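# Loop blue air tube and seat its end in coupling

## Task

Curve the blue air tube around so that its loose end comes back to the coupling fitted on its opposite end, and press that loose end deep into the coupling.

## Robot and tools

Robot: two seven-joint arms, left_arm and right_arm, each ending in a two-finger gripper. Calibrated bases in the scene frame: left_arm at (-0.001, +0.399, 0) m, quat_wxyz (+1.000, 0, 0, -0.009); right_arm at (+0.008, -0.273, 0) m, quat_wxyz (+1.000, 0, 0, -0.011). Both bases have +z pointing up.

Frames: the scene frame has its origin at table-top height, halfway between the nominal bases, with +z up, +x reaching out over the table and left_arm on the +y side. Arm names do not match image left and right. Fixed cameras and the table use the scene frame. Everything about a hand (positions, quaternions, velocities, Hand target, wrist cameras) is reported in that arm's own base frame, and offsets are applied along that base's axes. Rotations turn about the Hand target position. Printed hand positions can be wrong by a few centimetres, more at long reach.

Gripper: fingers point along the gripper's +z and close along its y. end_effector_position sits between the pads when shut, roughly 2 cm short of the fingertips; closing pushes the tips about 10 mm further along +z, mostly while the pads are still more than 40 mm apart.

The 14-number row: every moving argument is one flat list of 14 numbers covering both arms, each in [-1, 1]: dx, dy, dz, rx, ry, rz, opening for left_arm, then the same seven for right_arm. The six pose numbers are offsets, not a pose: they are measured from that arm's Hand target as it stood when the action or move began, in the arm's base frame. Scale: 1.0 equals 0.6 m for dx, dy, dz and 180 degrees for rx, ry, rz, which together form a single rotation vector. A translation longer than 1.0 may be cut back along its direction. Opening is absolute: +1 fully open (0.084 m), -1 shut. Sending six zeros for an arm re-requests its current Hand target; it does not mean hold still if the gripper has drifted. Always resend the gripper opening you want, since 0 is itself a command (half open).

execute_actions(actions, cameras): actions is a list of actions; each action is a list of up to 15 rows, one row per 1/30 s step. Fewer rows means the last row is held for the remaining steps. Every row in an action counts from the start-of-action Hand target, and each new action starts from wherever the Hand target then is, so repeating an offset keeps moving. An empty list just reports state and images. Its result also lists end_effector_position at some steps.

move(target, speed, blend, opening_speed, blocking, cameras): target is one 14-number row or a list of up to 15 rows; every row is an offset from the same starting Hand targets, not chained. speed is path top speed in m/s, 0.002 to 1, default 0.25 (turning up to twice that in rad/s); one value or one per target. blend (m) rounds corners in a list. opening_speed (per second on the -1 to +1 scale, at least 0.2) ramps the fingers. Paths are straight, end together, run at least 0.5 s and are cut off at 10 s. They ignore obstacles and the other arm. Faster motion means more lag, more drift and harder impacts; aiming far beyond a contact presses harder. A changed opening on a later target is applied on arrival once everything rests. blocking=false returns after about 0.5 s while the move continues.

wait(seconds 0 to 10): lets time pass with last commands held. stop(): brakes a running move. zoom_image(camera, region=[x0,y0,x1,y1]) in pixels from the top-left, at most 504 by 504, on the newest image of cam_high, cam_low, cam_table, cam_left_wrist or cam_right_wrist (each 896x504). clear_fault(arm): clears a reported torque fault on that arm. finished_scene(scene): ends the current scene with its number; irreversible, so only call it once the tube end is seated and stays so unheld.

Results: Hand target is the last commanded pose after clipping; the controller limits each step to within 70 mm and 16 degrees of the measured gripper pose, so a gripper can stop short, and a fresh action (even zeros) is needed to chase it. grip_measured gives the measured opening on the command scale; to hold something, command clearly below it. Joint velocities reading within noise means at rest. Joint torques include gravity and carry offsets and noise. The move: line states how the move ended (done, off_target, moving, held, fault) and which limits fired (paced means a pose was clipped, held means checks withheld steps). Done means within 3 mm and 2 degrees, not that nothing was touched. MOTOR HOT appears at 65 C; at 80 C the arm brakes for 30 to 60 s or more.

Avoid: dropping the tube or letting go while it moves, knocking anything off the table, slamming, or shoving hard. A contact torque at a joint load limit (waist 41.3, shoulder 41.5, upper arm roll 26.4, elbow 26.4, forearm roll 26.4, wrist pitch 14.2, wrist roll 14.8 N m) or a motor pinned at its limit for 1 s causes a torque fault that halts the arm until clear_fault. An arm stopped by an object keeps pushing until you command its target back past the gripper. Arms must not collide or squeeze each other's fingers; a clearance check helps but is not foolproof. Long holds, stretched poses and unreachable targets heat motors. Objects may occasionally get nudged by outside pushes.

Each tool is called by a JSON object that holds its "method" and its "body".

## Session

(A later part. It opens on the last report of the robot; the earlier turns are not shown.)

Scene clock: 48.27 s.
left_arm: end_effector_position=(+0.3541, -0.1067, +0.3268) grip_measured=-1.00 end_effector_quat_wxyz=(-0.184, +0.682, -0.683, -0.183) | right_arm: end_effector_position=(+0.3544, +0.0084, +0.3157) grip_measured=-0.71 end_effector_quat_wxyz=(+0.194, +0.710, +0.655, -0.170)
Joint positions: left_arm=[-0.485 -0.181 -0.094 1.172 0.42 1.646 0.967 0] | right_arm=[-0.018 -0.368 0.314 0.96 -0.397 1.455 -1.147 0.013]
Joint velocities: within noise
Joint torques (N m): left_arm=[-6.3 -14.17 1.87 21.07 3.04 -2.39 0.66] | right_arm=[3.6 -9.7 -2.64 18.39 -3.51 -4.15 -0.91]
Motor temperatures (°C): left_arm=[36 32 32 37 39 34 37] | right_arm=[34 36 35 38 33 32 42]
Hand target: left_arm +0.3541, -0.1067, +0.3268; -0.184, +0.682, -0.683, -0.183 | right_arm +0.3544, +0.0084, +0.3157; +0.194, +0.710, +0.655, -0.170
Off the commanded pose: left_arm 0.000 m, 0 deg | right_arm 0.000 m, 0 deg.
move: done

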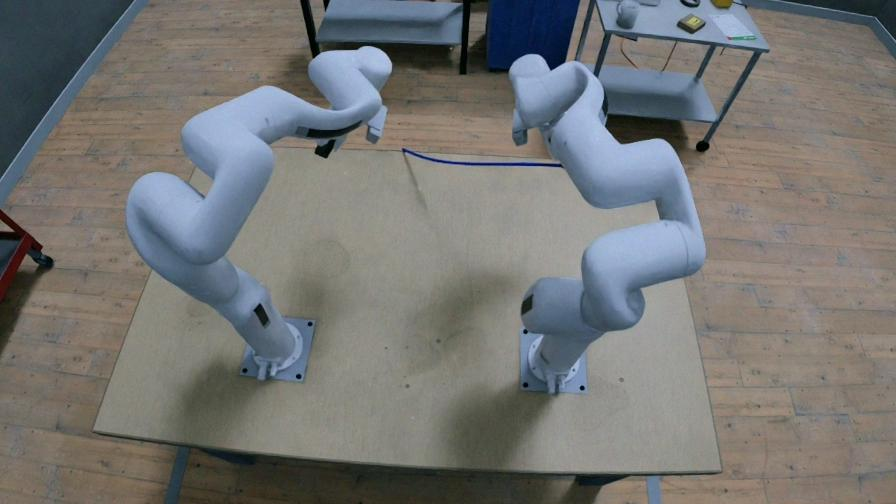

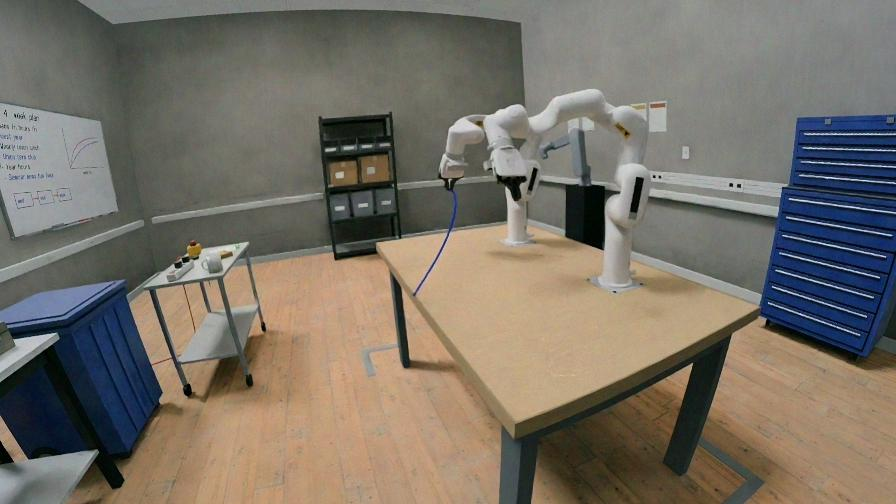

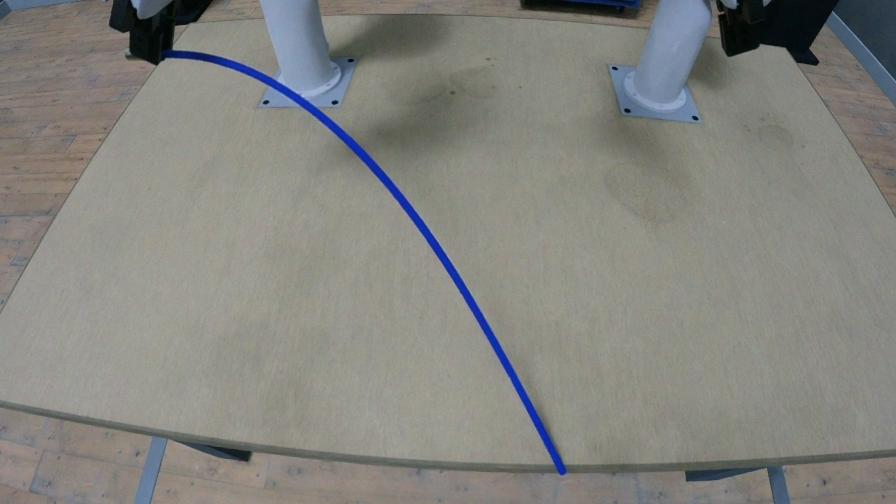

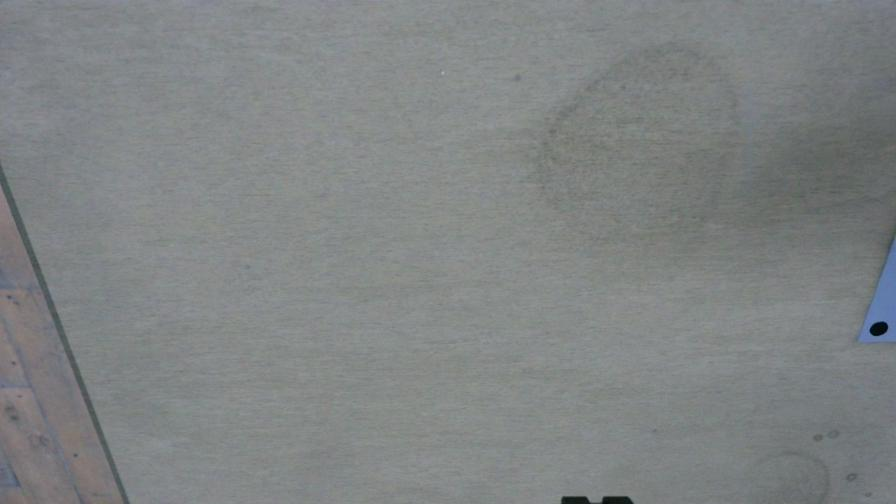

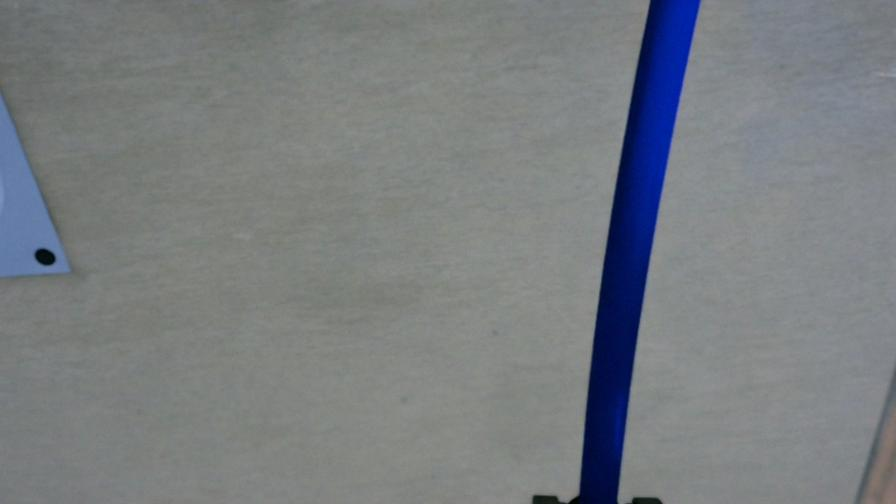

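{"method": "move", "body": {"target": [0,0,0,0,0,0,-0.2,0,-0.1,0.12,0.1,0,0,-1], "speed": 0.12}}

Scene clock: 50.50 s.
left_arm: end_effector_position=(+0.3541, -0.1067, +0.3268) grip_measured=-0.22 end_effector_quat_wxyz=(-0.184, +0.682, -0.683, -0.183) | right_arm: end_effector_position=(+0.3544, -0.0515, +0.3877) grip_measured=-0.71 end_effector_quat_wxyz=(+0.081, +0.731, +0.674, -0.066)
Joint positions: left_arm=[-0.485 -0.181 -0.094 1.172 0.42 1.646 0.967 0.035] | right_arm=[-0.067 -0.408 0.05 1.158 -0.188 1.548 -1.507 0.013]
Joint velocities: within noise
Joint torques (N m): left_arm=[-5.51 -14.07 2.2 21.66 3.33 -2.15 0.56] | right_arm=[-3.33 -4.84 -1.65 25.71 3.15 0.49 -1.04]
Motor temperatures (°C): left_arm=[36 32 32 37 39 34 37] | right_arm=[34 36 35 38 33 32 42]
Hand target: left_arm +0.3541, -0.1067, +0.3268; -0.184, +0.682, -0.683, -0.183 | right_arm +0.3544, -0.0516, +0.3877; +0.081, +0.731, +0.674, -0.066
Off the commanded pose: left_arm 0.000 m, 0 deg | right_arm 0.000 m, 0 deg.
move: done

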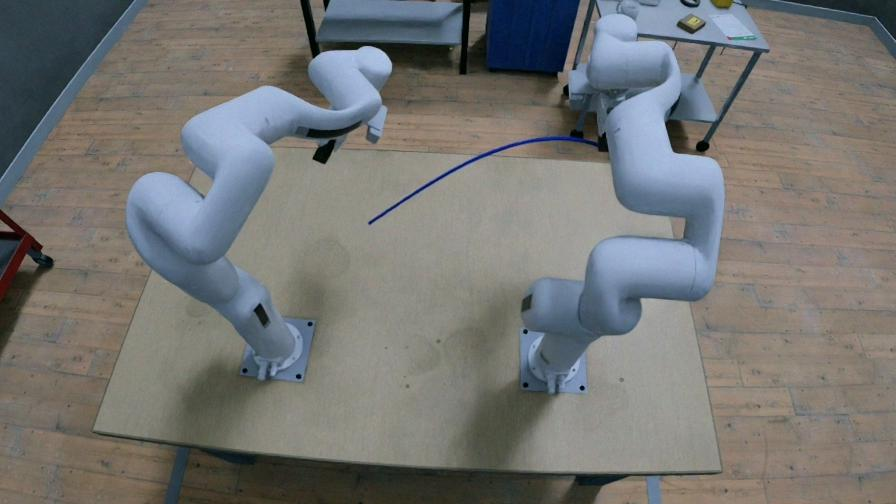

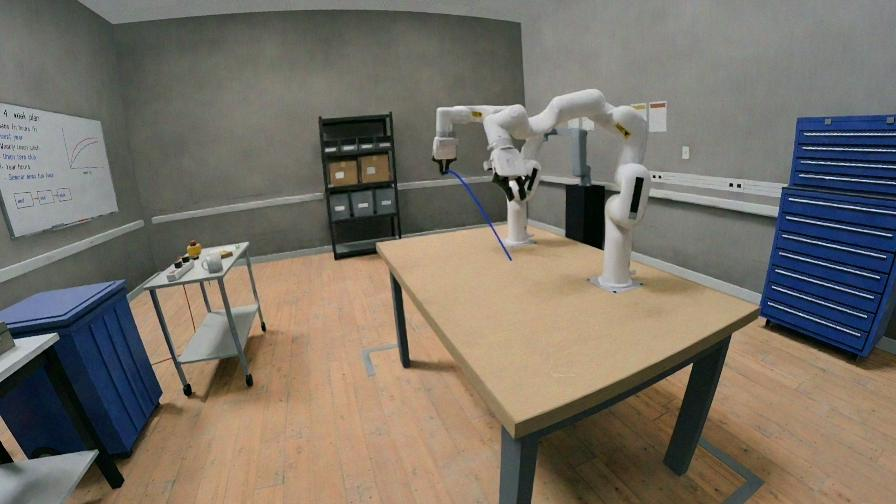

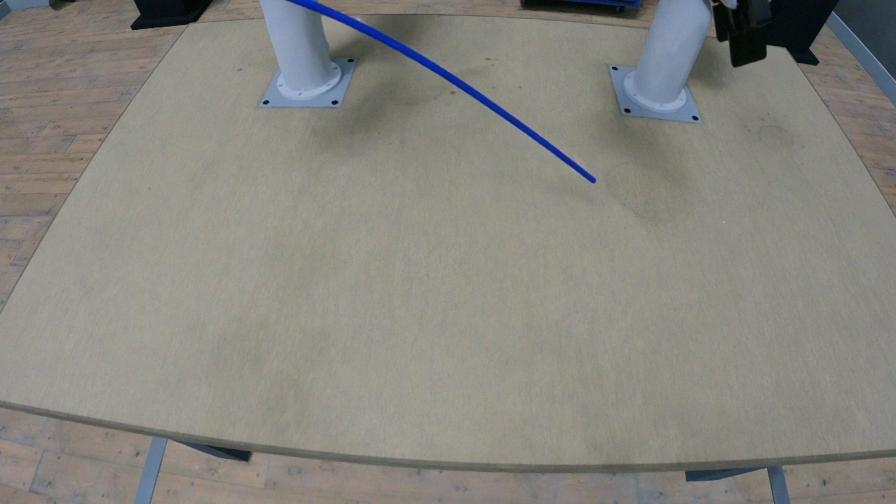

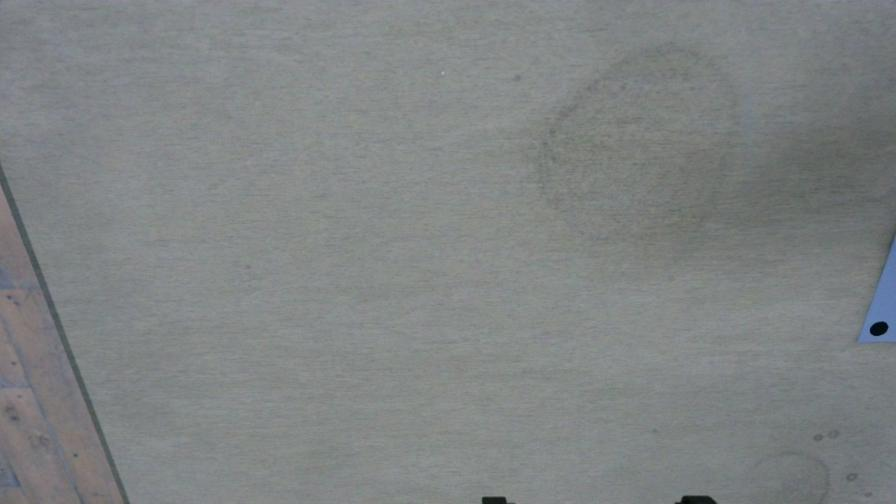

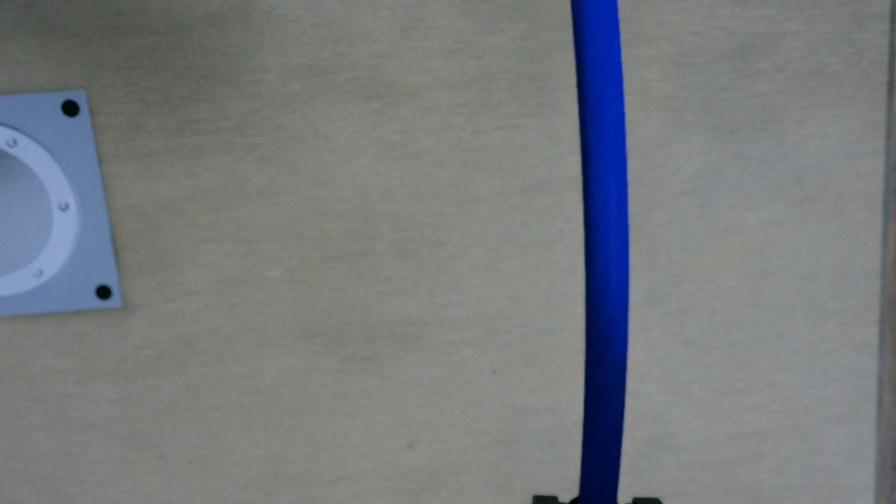

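{"method": "move", "body": {"target": [0,0,0,0,0,0,-0.2,0,0,0,0.14,0,0,-1], "speed": 0.15}}

Scene clock: 52.83 s.
left_arm: end_effector_position=(+0.3541, -0.1067, +0.3268) grip_measured=-0.22 end_effector_quat_wxyz=(-0.184, +0.682, -0.683, -0.183) | right_arm: end_effector_position=(+0.3544, -0.0516, +0.3877) grip_measured=-0.71 end_effector_quat_wxyz=(-0.080, +0.731, +0.672, +0.083)
Joint positions: left_arm=[-0.485 -0.181 -0.094 1.172 0.42 1.646 0.967 0.035] | right_arm=[-0.072 -0.357 -0.18 1.215 0.165 1.609 -1.723 0.013]
Joint velocities: within noise
Joint torques (N m): left_arm=[-5.6 -13.68 1.97 22.07 2.93 -2.1 0.75] | right_arm=[-3.5 -5.11 -0.39 25.44 4.38 0.55 -1.05]
Motor temperatures (°C): left_arm=[36 32 32 36 39 34 37] | right_arm=[34 35 35 38 33 32 42]
Hand target: left_arm +0.3541, -0.1067, +0.3268; -0.184, +0.682, -0.683, -0.183 | right_arm +0.3544, -0.0516, +0.3877; -0.081, +0.731, +0.672, +0.083
Off the commanded pose: left_arm 0.000 m, 0 deg | right_arm 0.000 m, 0 deg.
move: done

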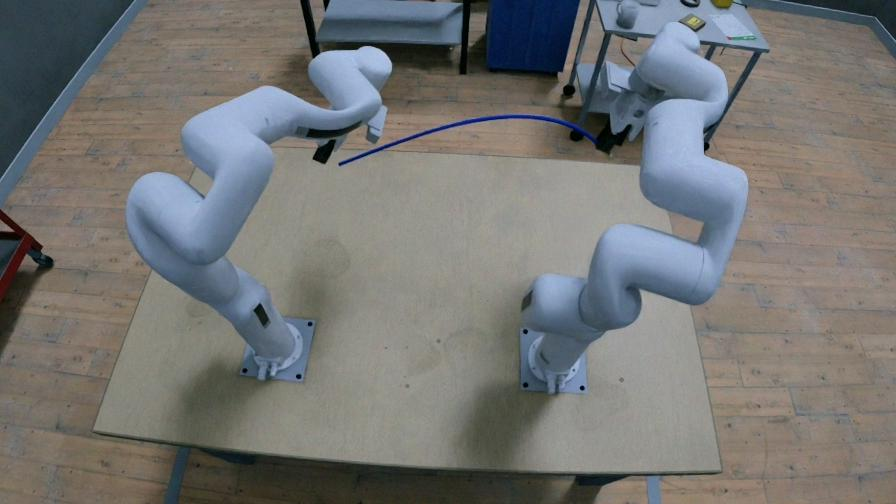

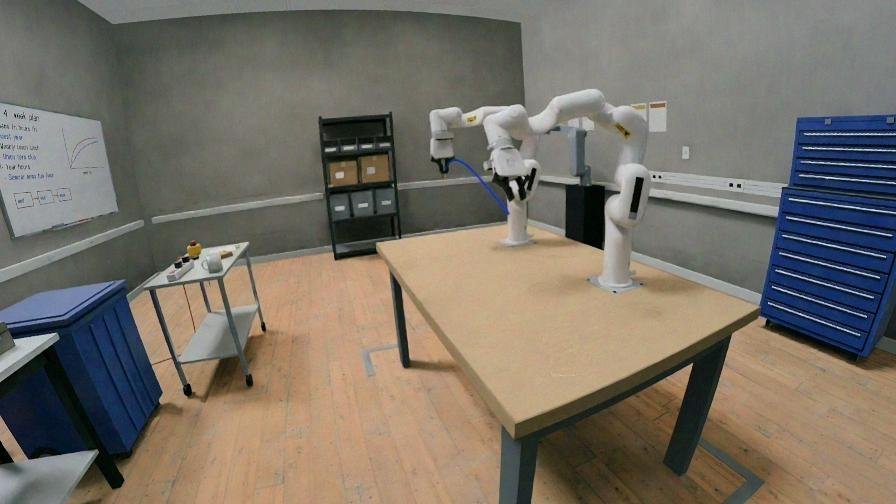

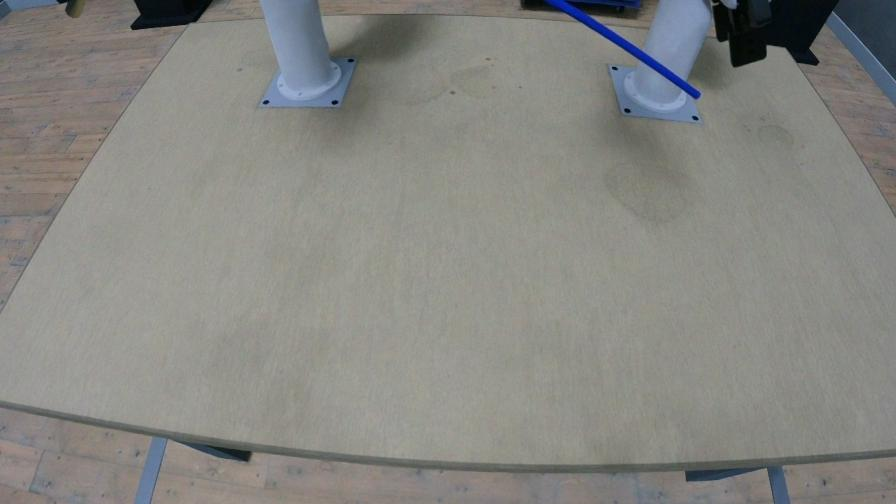

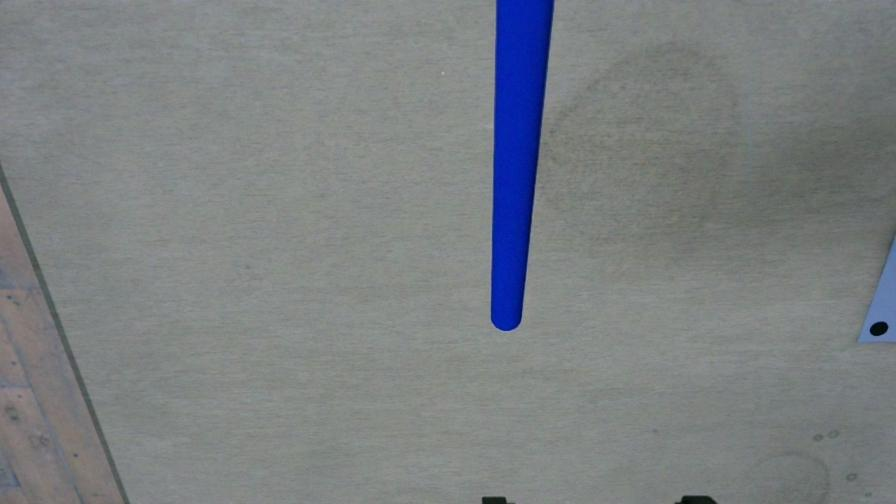

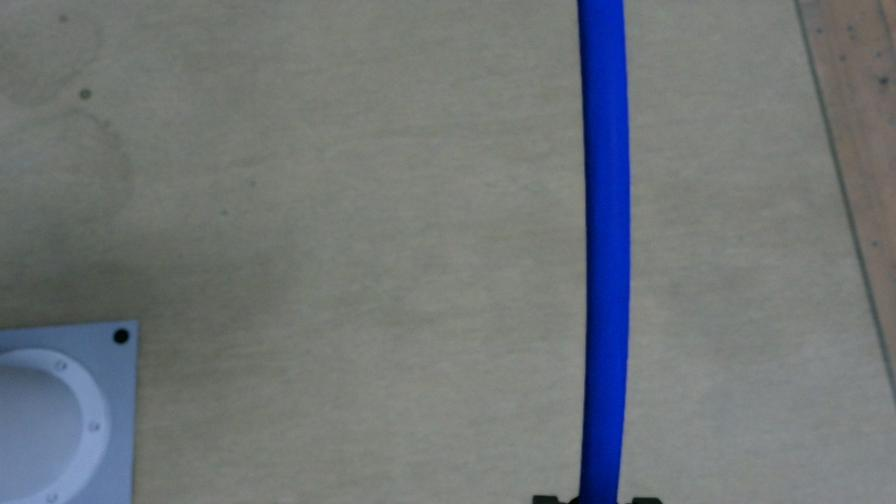

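{"method": "move", "body": {"target": [0.03,-0.129,0.07,-0.133,0,0,0.6,0,0,0,0,0,0,-1], "speed": 0.15}}

{"method": "zoom_image", "body": {"camera": "cam_low", "region": [420, 100, 580, 220]}}

Scene clock: 56.03 s.
left_arm: end_effector_position=(+0.3721, -0.1841, +0.3688) grip_measured=+0.59 end_effector_quat_wxyz=(-0.039, +0.706, -0.706, -0.037) | right_arm: end_effector_position=(+0.3544, -0.0516, +0.3877) grip_measured=-0.71 end_effector_quat_wxyz=(-0.081, +0.731, +0.672, +0.083)
Joint positions: left_arm=[-0.483 -0.161 -0.03 1.354 0.09 1.565 1.056 0.069] | right_arm=[-0.072 -0.357 -0.18 1.215 0.165 1.609 -1.723 0.013]
Joint velocities: within noise
Joint torques (N m): left_arm=[4.63 -8.8 1.74 28.57 -2.68 -2.76 0.58] | right_arm=[-3.36 -5.06 -0.77 25.28 4.25 0.55 -0.93]
Motor temperatures (°C): left_arm=[36 32 32 37 39 34 37] | right_arm=[34 35 35 38 33 32 42]
Hand target: left_arm +0.3721, -0.1841, +0.3688; -0.039, +0.706, -0.706, -0.037 | right_arm +0.3544, -0.0516, +0.3877; -0.081, +0.731, +0.672, +0.083
Off the commanded pose: left_arm 0.000 m, 0 deg | right_arm 0.000 m, 0 deg.
move: done

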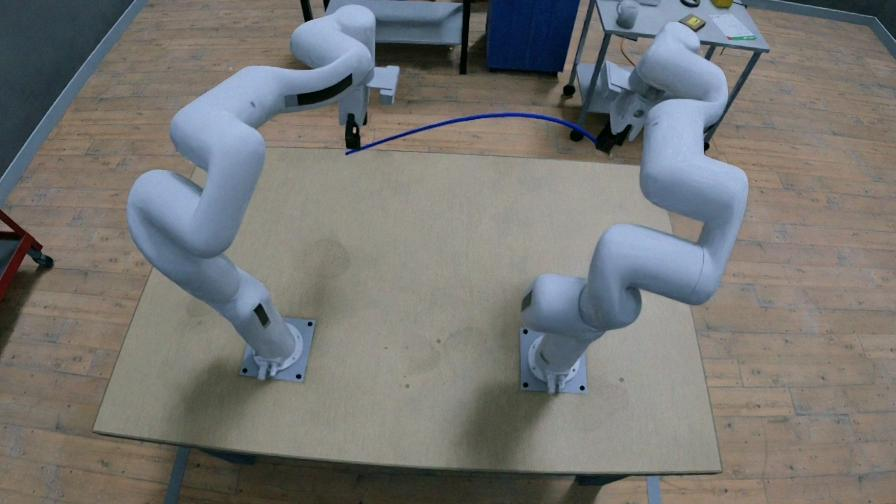

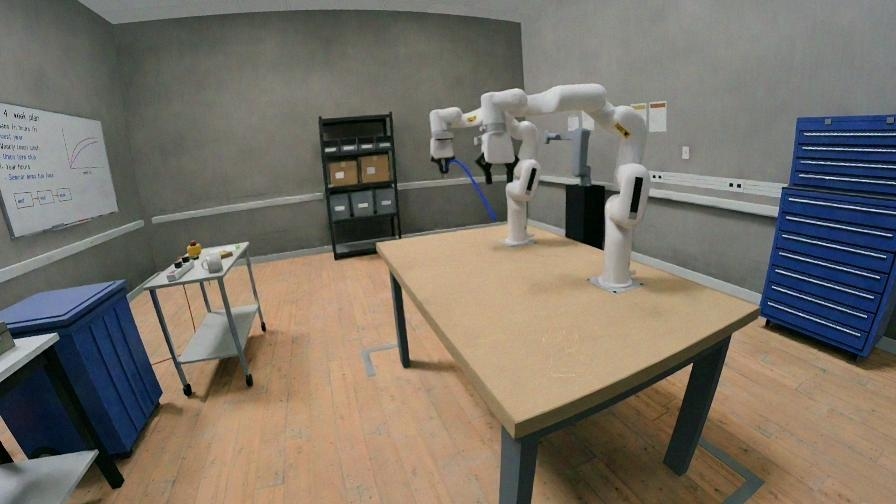

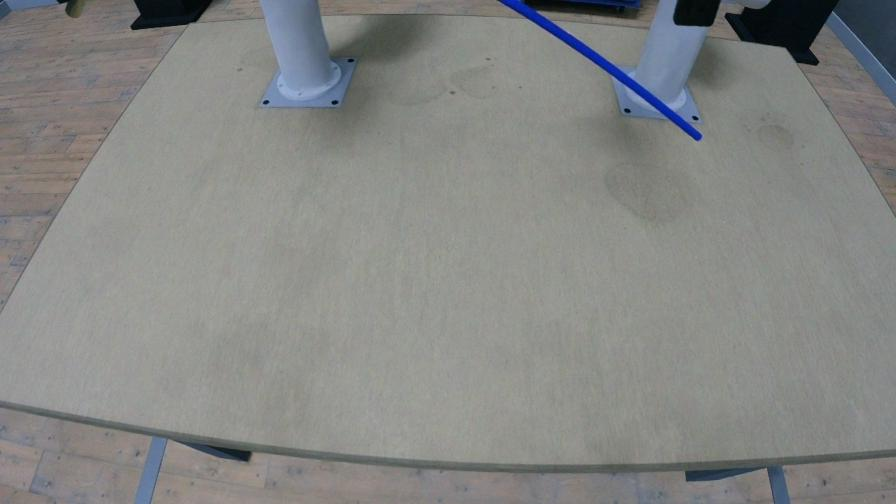

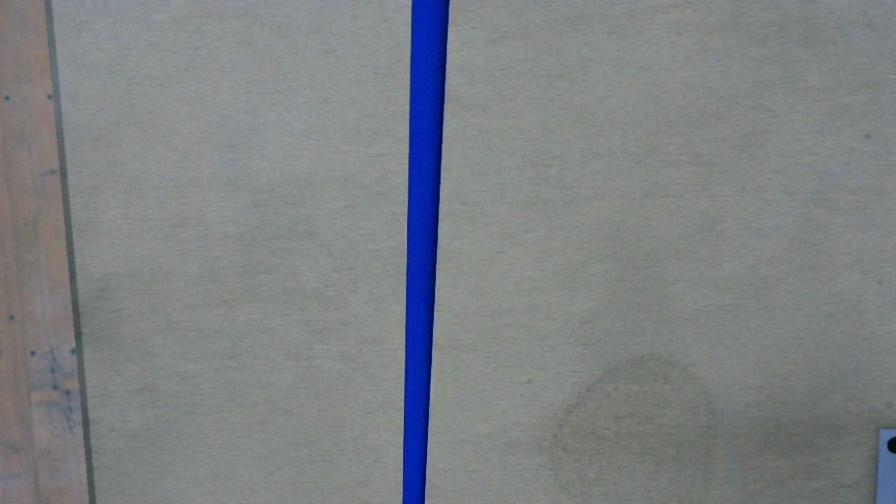

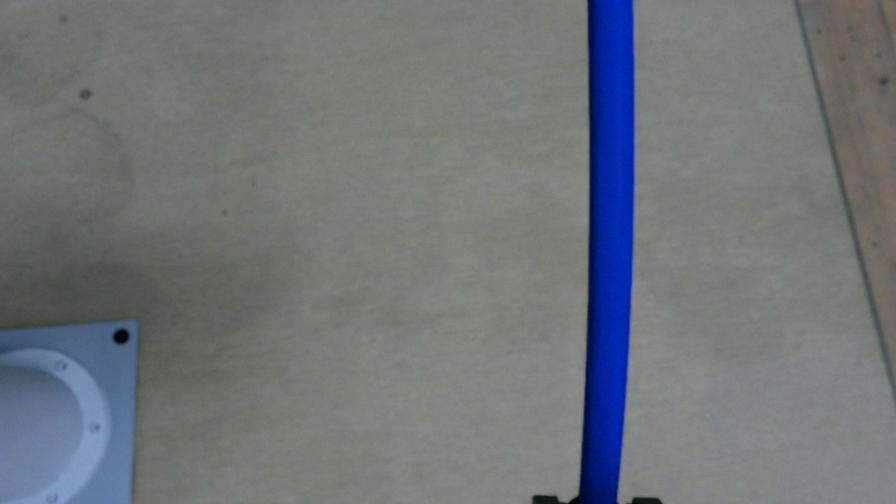

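Scaled by 3.150 from the camera's 896x504 image, which has a finer 1280x720 frame.

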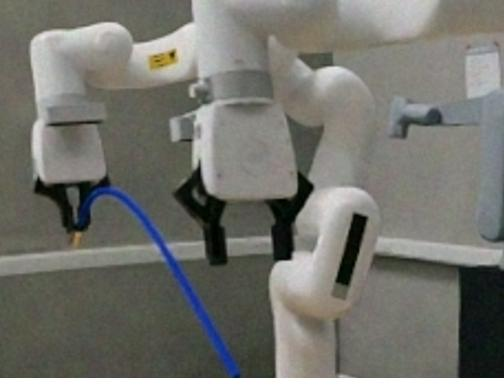

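{"method": "wait", "body": {"seconds": 1.5}}

Scene clock: 57.70 s.
left_arm: end_effector_position=(+0.3721, -0.1841, +0.3688) grip_measured=+0.59 end_effector_quat_wxyz=(-0.039, +0.706, -0.706, -0.037) | right_arm: end_effector_position=(+0.3544, -0.0516, +0.3877) grip_measured=-0.71 end_effector_quat_wxyz=(-0.081, +0.731, +0.672, +0.083)
Joint positions: left_arm=[-0.483 -0.161 -0.03 1.354 0.09 1.565 1.056 0.069] | right_arm=[-0.072 -0.357 -0.18 1.215 0.165 1.609 -1.723 0.013]
Joint velocities: within noise
Joint torques (N m): left_arm=[4.78 -9.24 1.72 28.15 -2.84 -2.76 0.84] | right_arm=[-3.32 -5.27 -0.68 25.26 4.01 0.52 -0.9]
Motor temperatures (°C): left_arm=[36 32 32 37 39 34 37] | right_arm=[34 35 35 38 33 32 42]
Hand target: left_arm +0.3721, -0.1841, +0.3688; -0.039, +0.706, -0.706, -0.037 | right_arm +0.3544, -0.0516, +0.3877; -0.081, +0.731, +0.672, +0.083
Tool commands: left_gripper/opening=+0.6 right_gripper/opening=-1.0
Off the commanded pose: left_arm 0.000 m, 0 deg | right_arm 0.000 m, 0 deg.
wait: 1.50 s; at rest from the start

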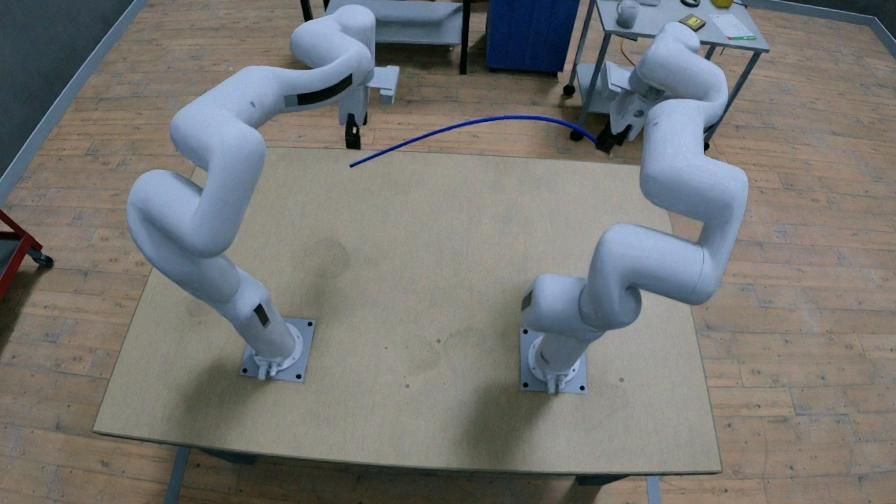

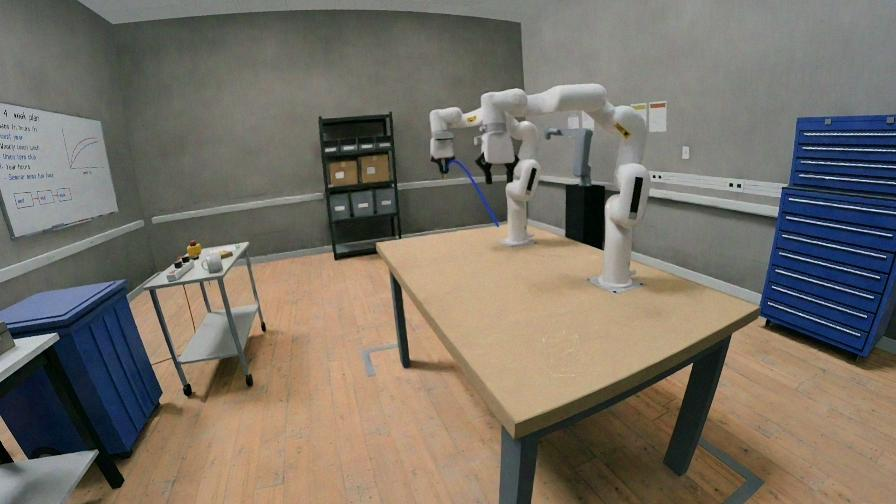

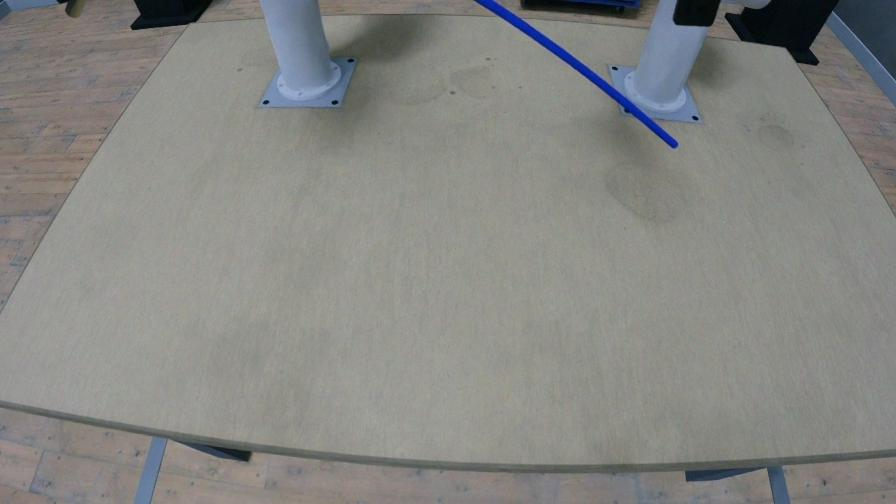

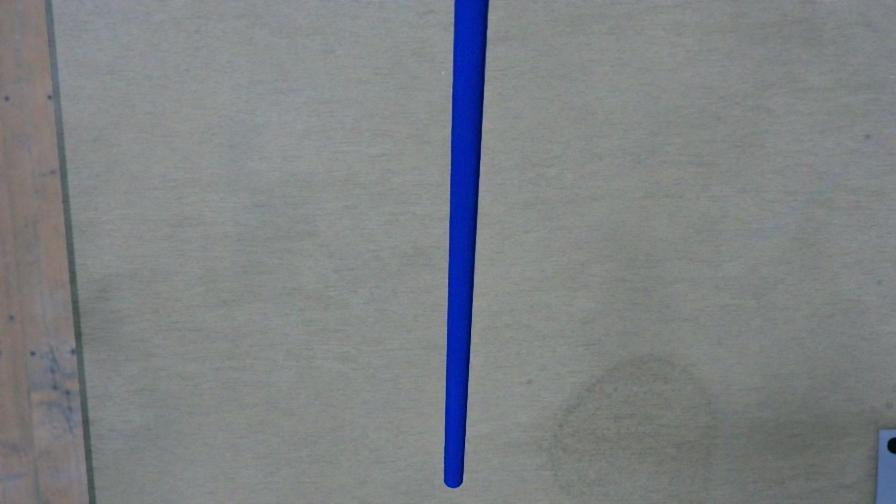

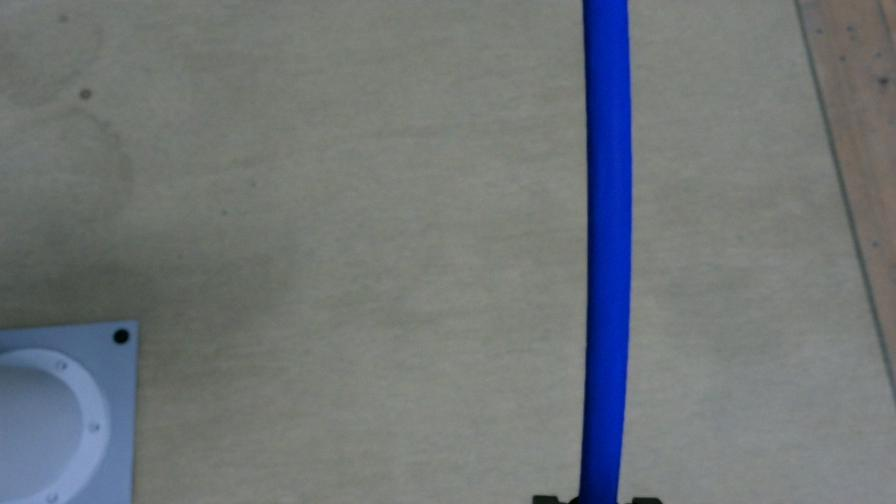

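{"method": "wait", "body": {"seconds": 2, "cameras": ["cam_left_wrist"]}}

{"method": "wait", "body": {"seconds": 0.7, "cameras": ["cam_left_wrist","cam_low"]}}

Scene clock: 59.83 s.
left_arm: end_effector_position=(+0.3721, -0.1841, +0.3688) grip_measured=+0.59 end_effector_quat_wxyz=(-0.039, +0.706, -0.706, -0.037) | right_arm: end_effector_position=(+0.3544, -0.0516, +0.3877) grip_measured=-0.71 end_effector_quat_wxyz=(-0.081, +0.731, +0.672, +0.083)
Joint positions: left_arm=[-0.483 -0.161 -0.03 1.354 0.09 1.565 1.056 0.069] | right_arm=[-0.072 -0.357 -0.18 1.215 0.165 1.609 -1.723 0.013]
Joint velocities: within noise
Joint torques (N m): left_arm=[4.3 -9.54 1.84 27.47 -2.53 -2.66 0.76] | right_arm=[-3.27 -5.26 -0.68 25.17 4.08 0.58 -0.89]
Motor temperatures (°C): left_arm=[36 32 32 37 39 34 37] | right_arm=[34 35 35 38 33 32 42]
Hand target: left_arm +0.3721, -0.1841, +0.3688; -0.039, +0.706, -0.706, -0.037 | right_arm +0.3544, -0.0516, +0.3877; -0.081, +0.731, +0.672, +0.083
Tool commands: left_gripper/opening=+0.6 right_gripper/opening=-1.0
Off the commanded pose: left_arm 0.000 m, 0 deg | right_arm 0.000 m, 0 deg.
wait: 2.00 s; at rest by 0.03 s
Images, in order (width x height): cam_left_wrist 896x504.

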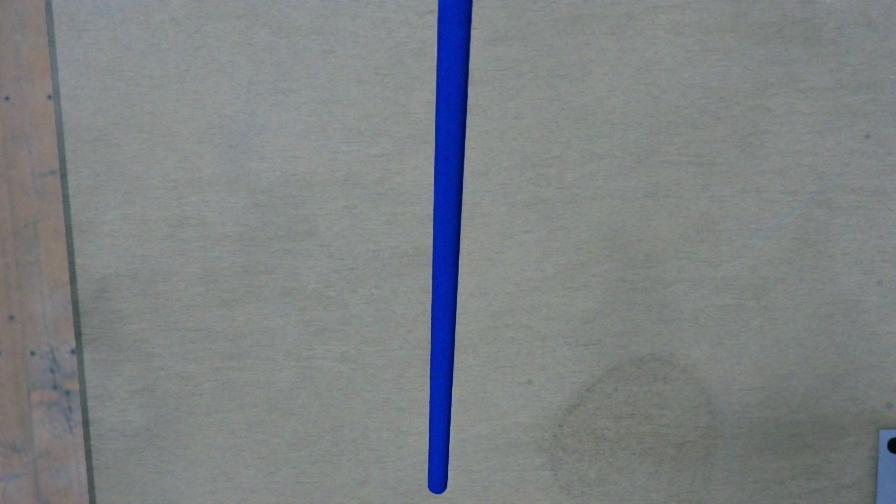

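Scene clock: 60.53 s.
left_arm: end_effector_position=(+0.3721, -0.1841, +0.3688) grip_measured=+0.59 end_effector_quat_wxyz=(-0.039, +0.706, -0.706, -0.037) | right_arm: end_effector_position=(+0.3544, -0.0516, +0.3877) grip_measured=-0.71 end_effector_quat_wxyz=(-0.081, +0.731, +0.672, +0.083)
Joint positions: left_arm=[-0.483 -0.161 -0.03 1.354 0.09 1.565 1.056 0.069] | right_arm=[-0.072 -0.357 -0.18 1.215 0.165 1.609 -1.723 0.013]
Joint velocities: within noise
Joint torques (N m): left_arm=[3.94 -9.49 1.68 27.11 -2.28 -2.63 0.68] | right_arm=[-3.33 -4.97 -0.57 25.18 4.08 0.51 -0.92]
Motor temperatures (°C): left_arm=[36 32 32 37 39 34 37] | right_arm=[34 35 35 38 33 32 42]
Hand target: left_arm +0.3721, -0.1841, +0.3688; -0.039, +0.706, -0.706, -0.037 | right_arm +0.3544, -0.0516, +0.3877; -0.081, +0.731, +0.672, +0.083
Tool commands: left_gripper/opening=+0.6 right_gripper/opening=-1.0
Off the commanded pose: left_arm 0.000 m, 0 deg | right_arm 0.000 m, 0 deg.
wait: 0.70 s; at rest by 0.17 s
Images, in order (width x height): cam_low 896x504, cam_left_wrist 896x504.

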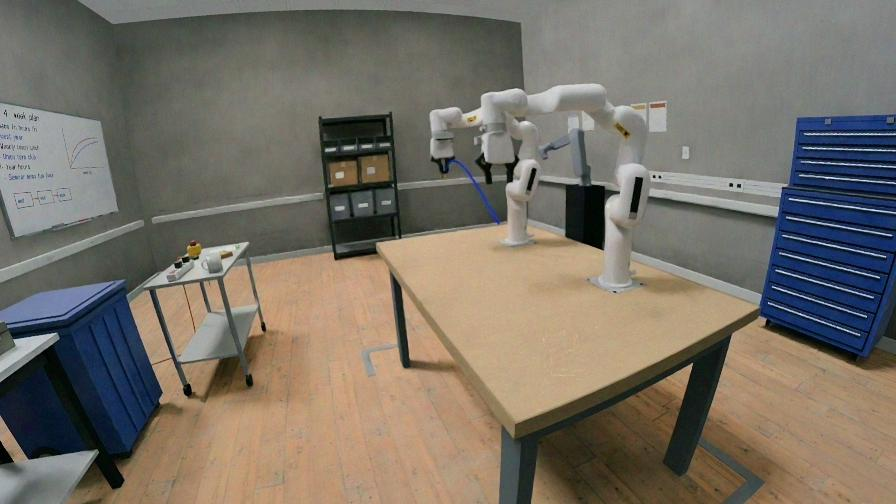

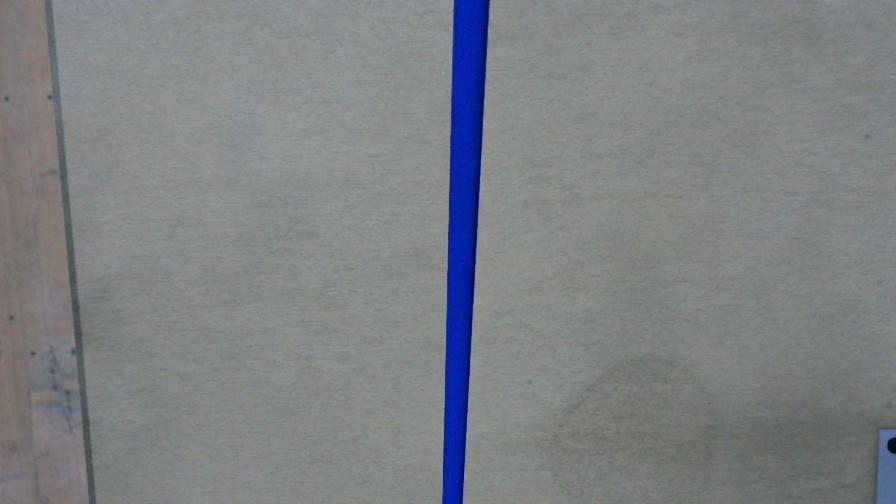

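{"method": "move", "body": {"target": [[0.045,-0.043,0,-0.035,0,0,0.6,0,0,0,0,0,0,-1],[0.045,-0.043,-0.06,-0.035,0,0,0.6,0,0,0,0,0,0,-1]], "speed": 0.08}}

{"method": "zoom_image", "body": {"camera": "cam_low", "region": [420, 100, 580, 220]}}

{"method": "zoom_image", "body": {"camera": "cam_high", "region": [300, 80, 460, 180]}}

Scene clock: 62.80 s.
left_arm: end_effector_position=(+0.3991, -0.2099, +0.3329) grip_measured=+0.59 end_effector_quat_wxyz=(+0.000, +0.707, -0.707, +0.002) | right_arm: end_effector_position=(+0.3544, -0.0516, +0.3877) grip_measured=-0.71 end_effector_quat_wxyz=(-0.081, +0.731, +0.672, +0.083)
Joint positions: left_arm=[-0.476 -0.098 -0.007 1.308 -0.002 1.403 1.089 0.069] | right_arm=[-0.072 -0.357 -0.18 1.215 0.165 1.609 -1.723 0.013]
Joint velocities: within noise
Joint torques (N m): left_arm=[4.77 -15.87 1.8 22.3 -3.11 -3.05 0.57] | right_arm=[-3.47 -5.25 -0.64 25.19 3.91 0.51 -0.9]
Motor temperatures (°C): left_arm=[36 32 32 37 39 34 37] | right_arm=[34 35 35 38 33 32 42]
Hand target: left_arm +0.3991, -0.2099, +0.3328; +0.000, +0.707, -0.707, +0.002 | right_arm +0.3544, -0.0516, +0.3877; -0.081, +0.731, +0.672, +0.083
Off the commanded pose: left_arm 0.000 m, 0 deg | right_arm 0.000 m, 0 deg.
move: done

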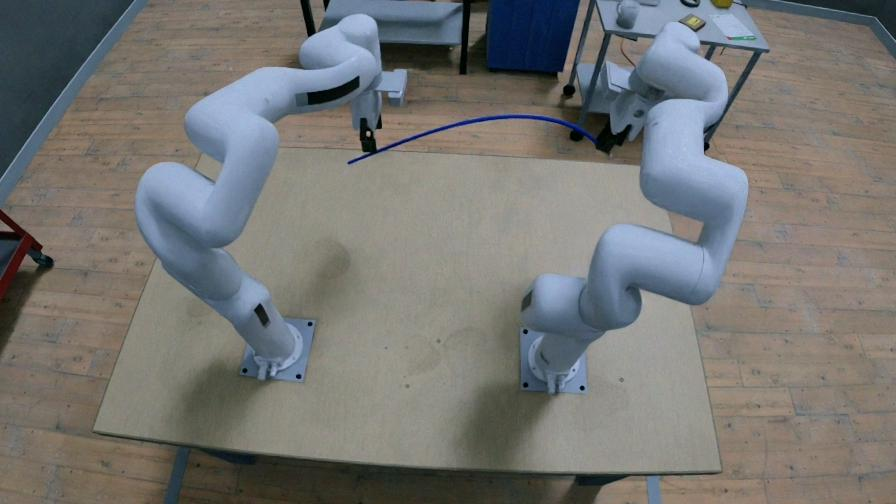

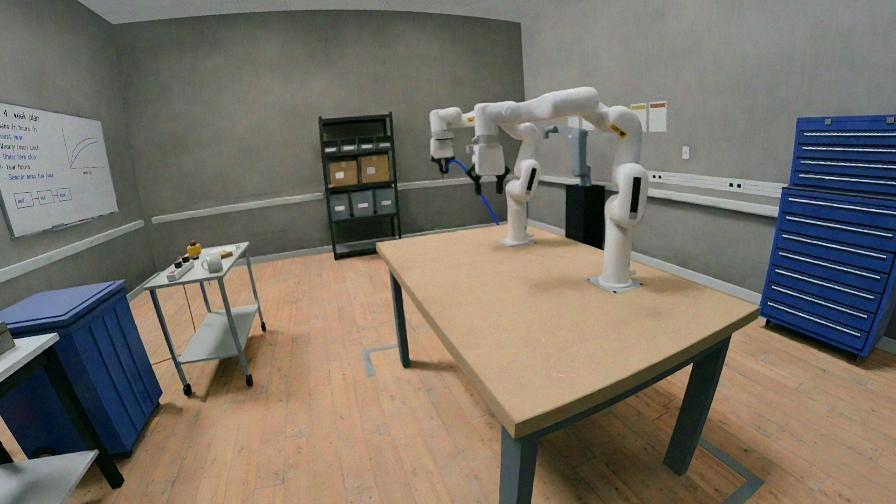

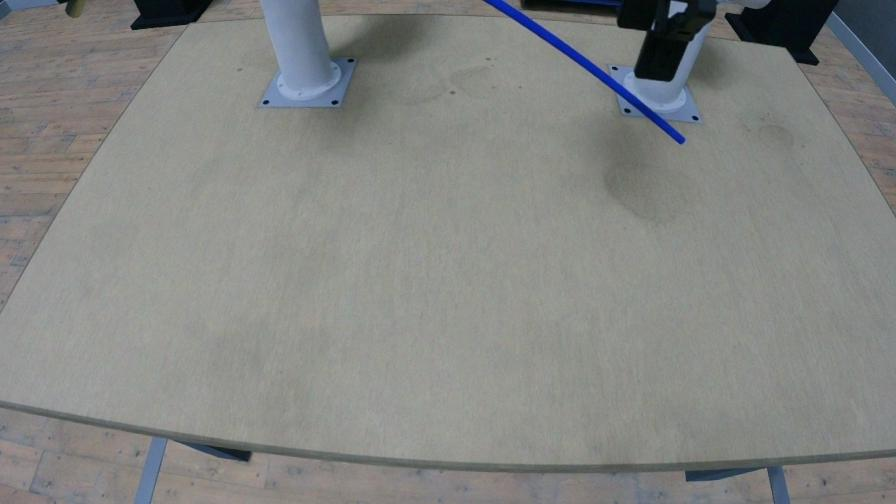

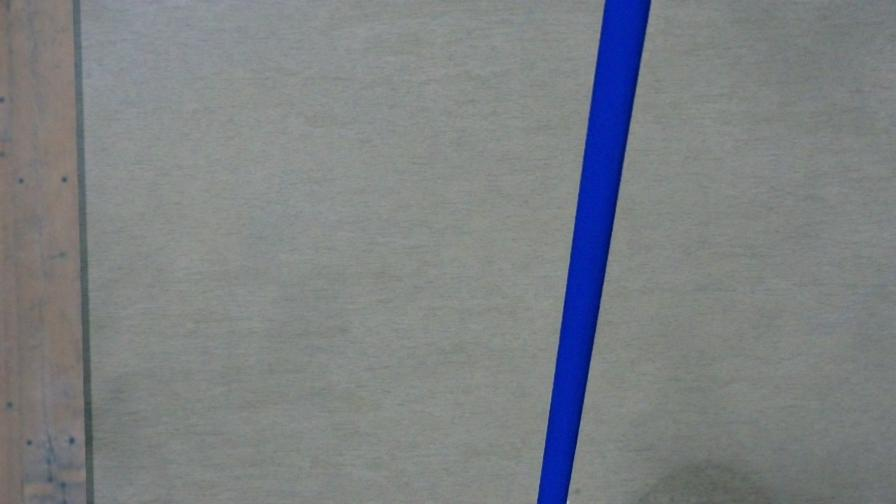

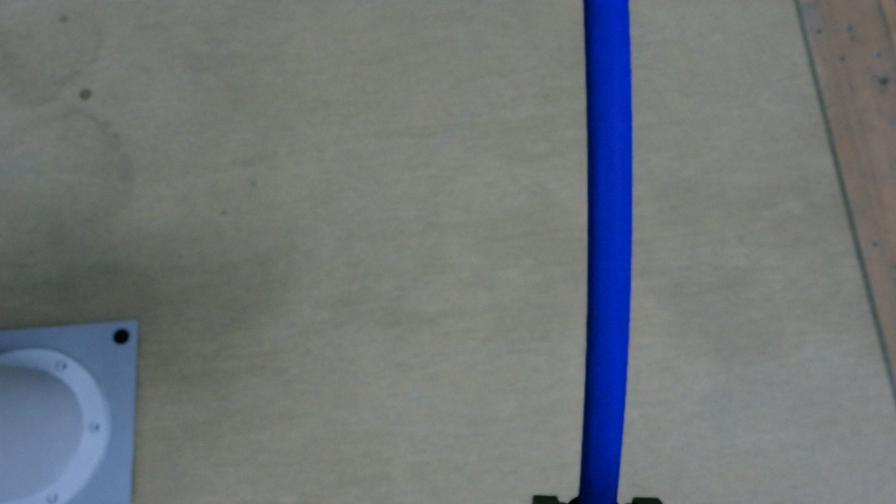

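Scaled by 3.150 from the camera's 896x504 image, which has a finer 1280x720 frame.

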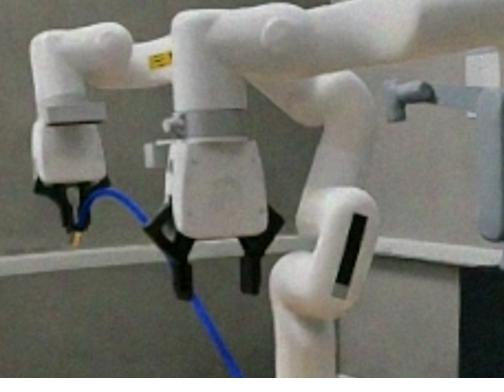

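Scaled by 3.150 from the camera's 896x504 image, which has a finer 1280x720 frame.

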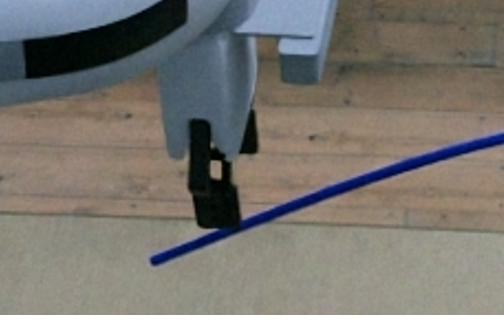

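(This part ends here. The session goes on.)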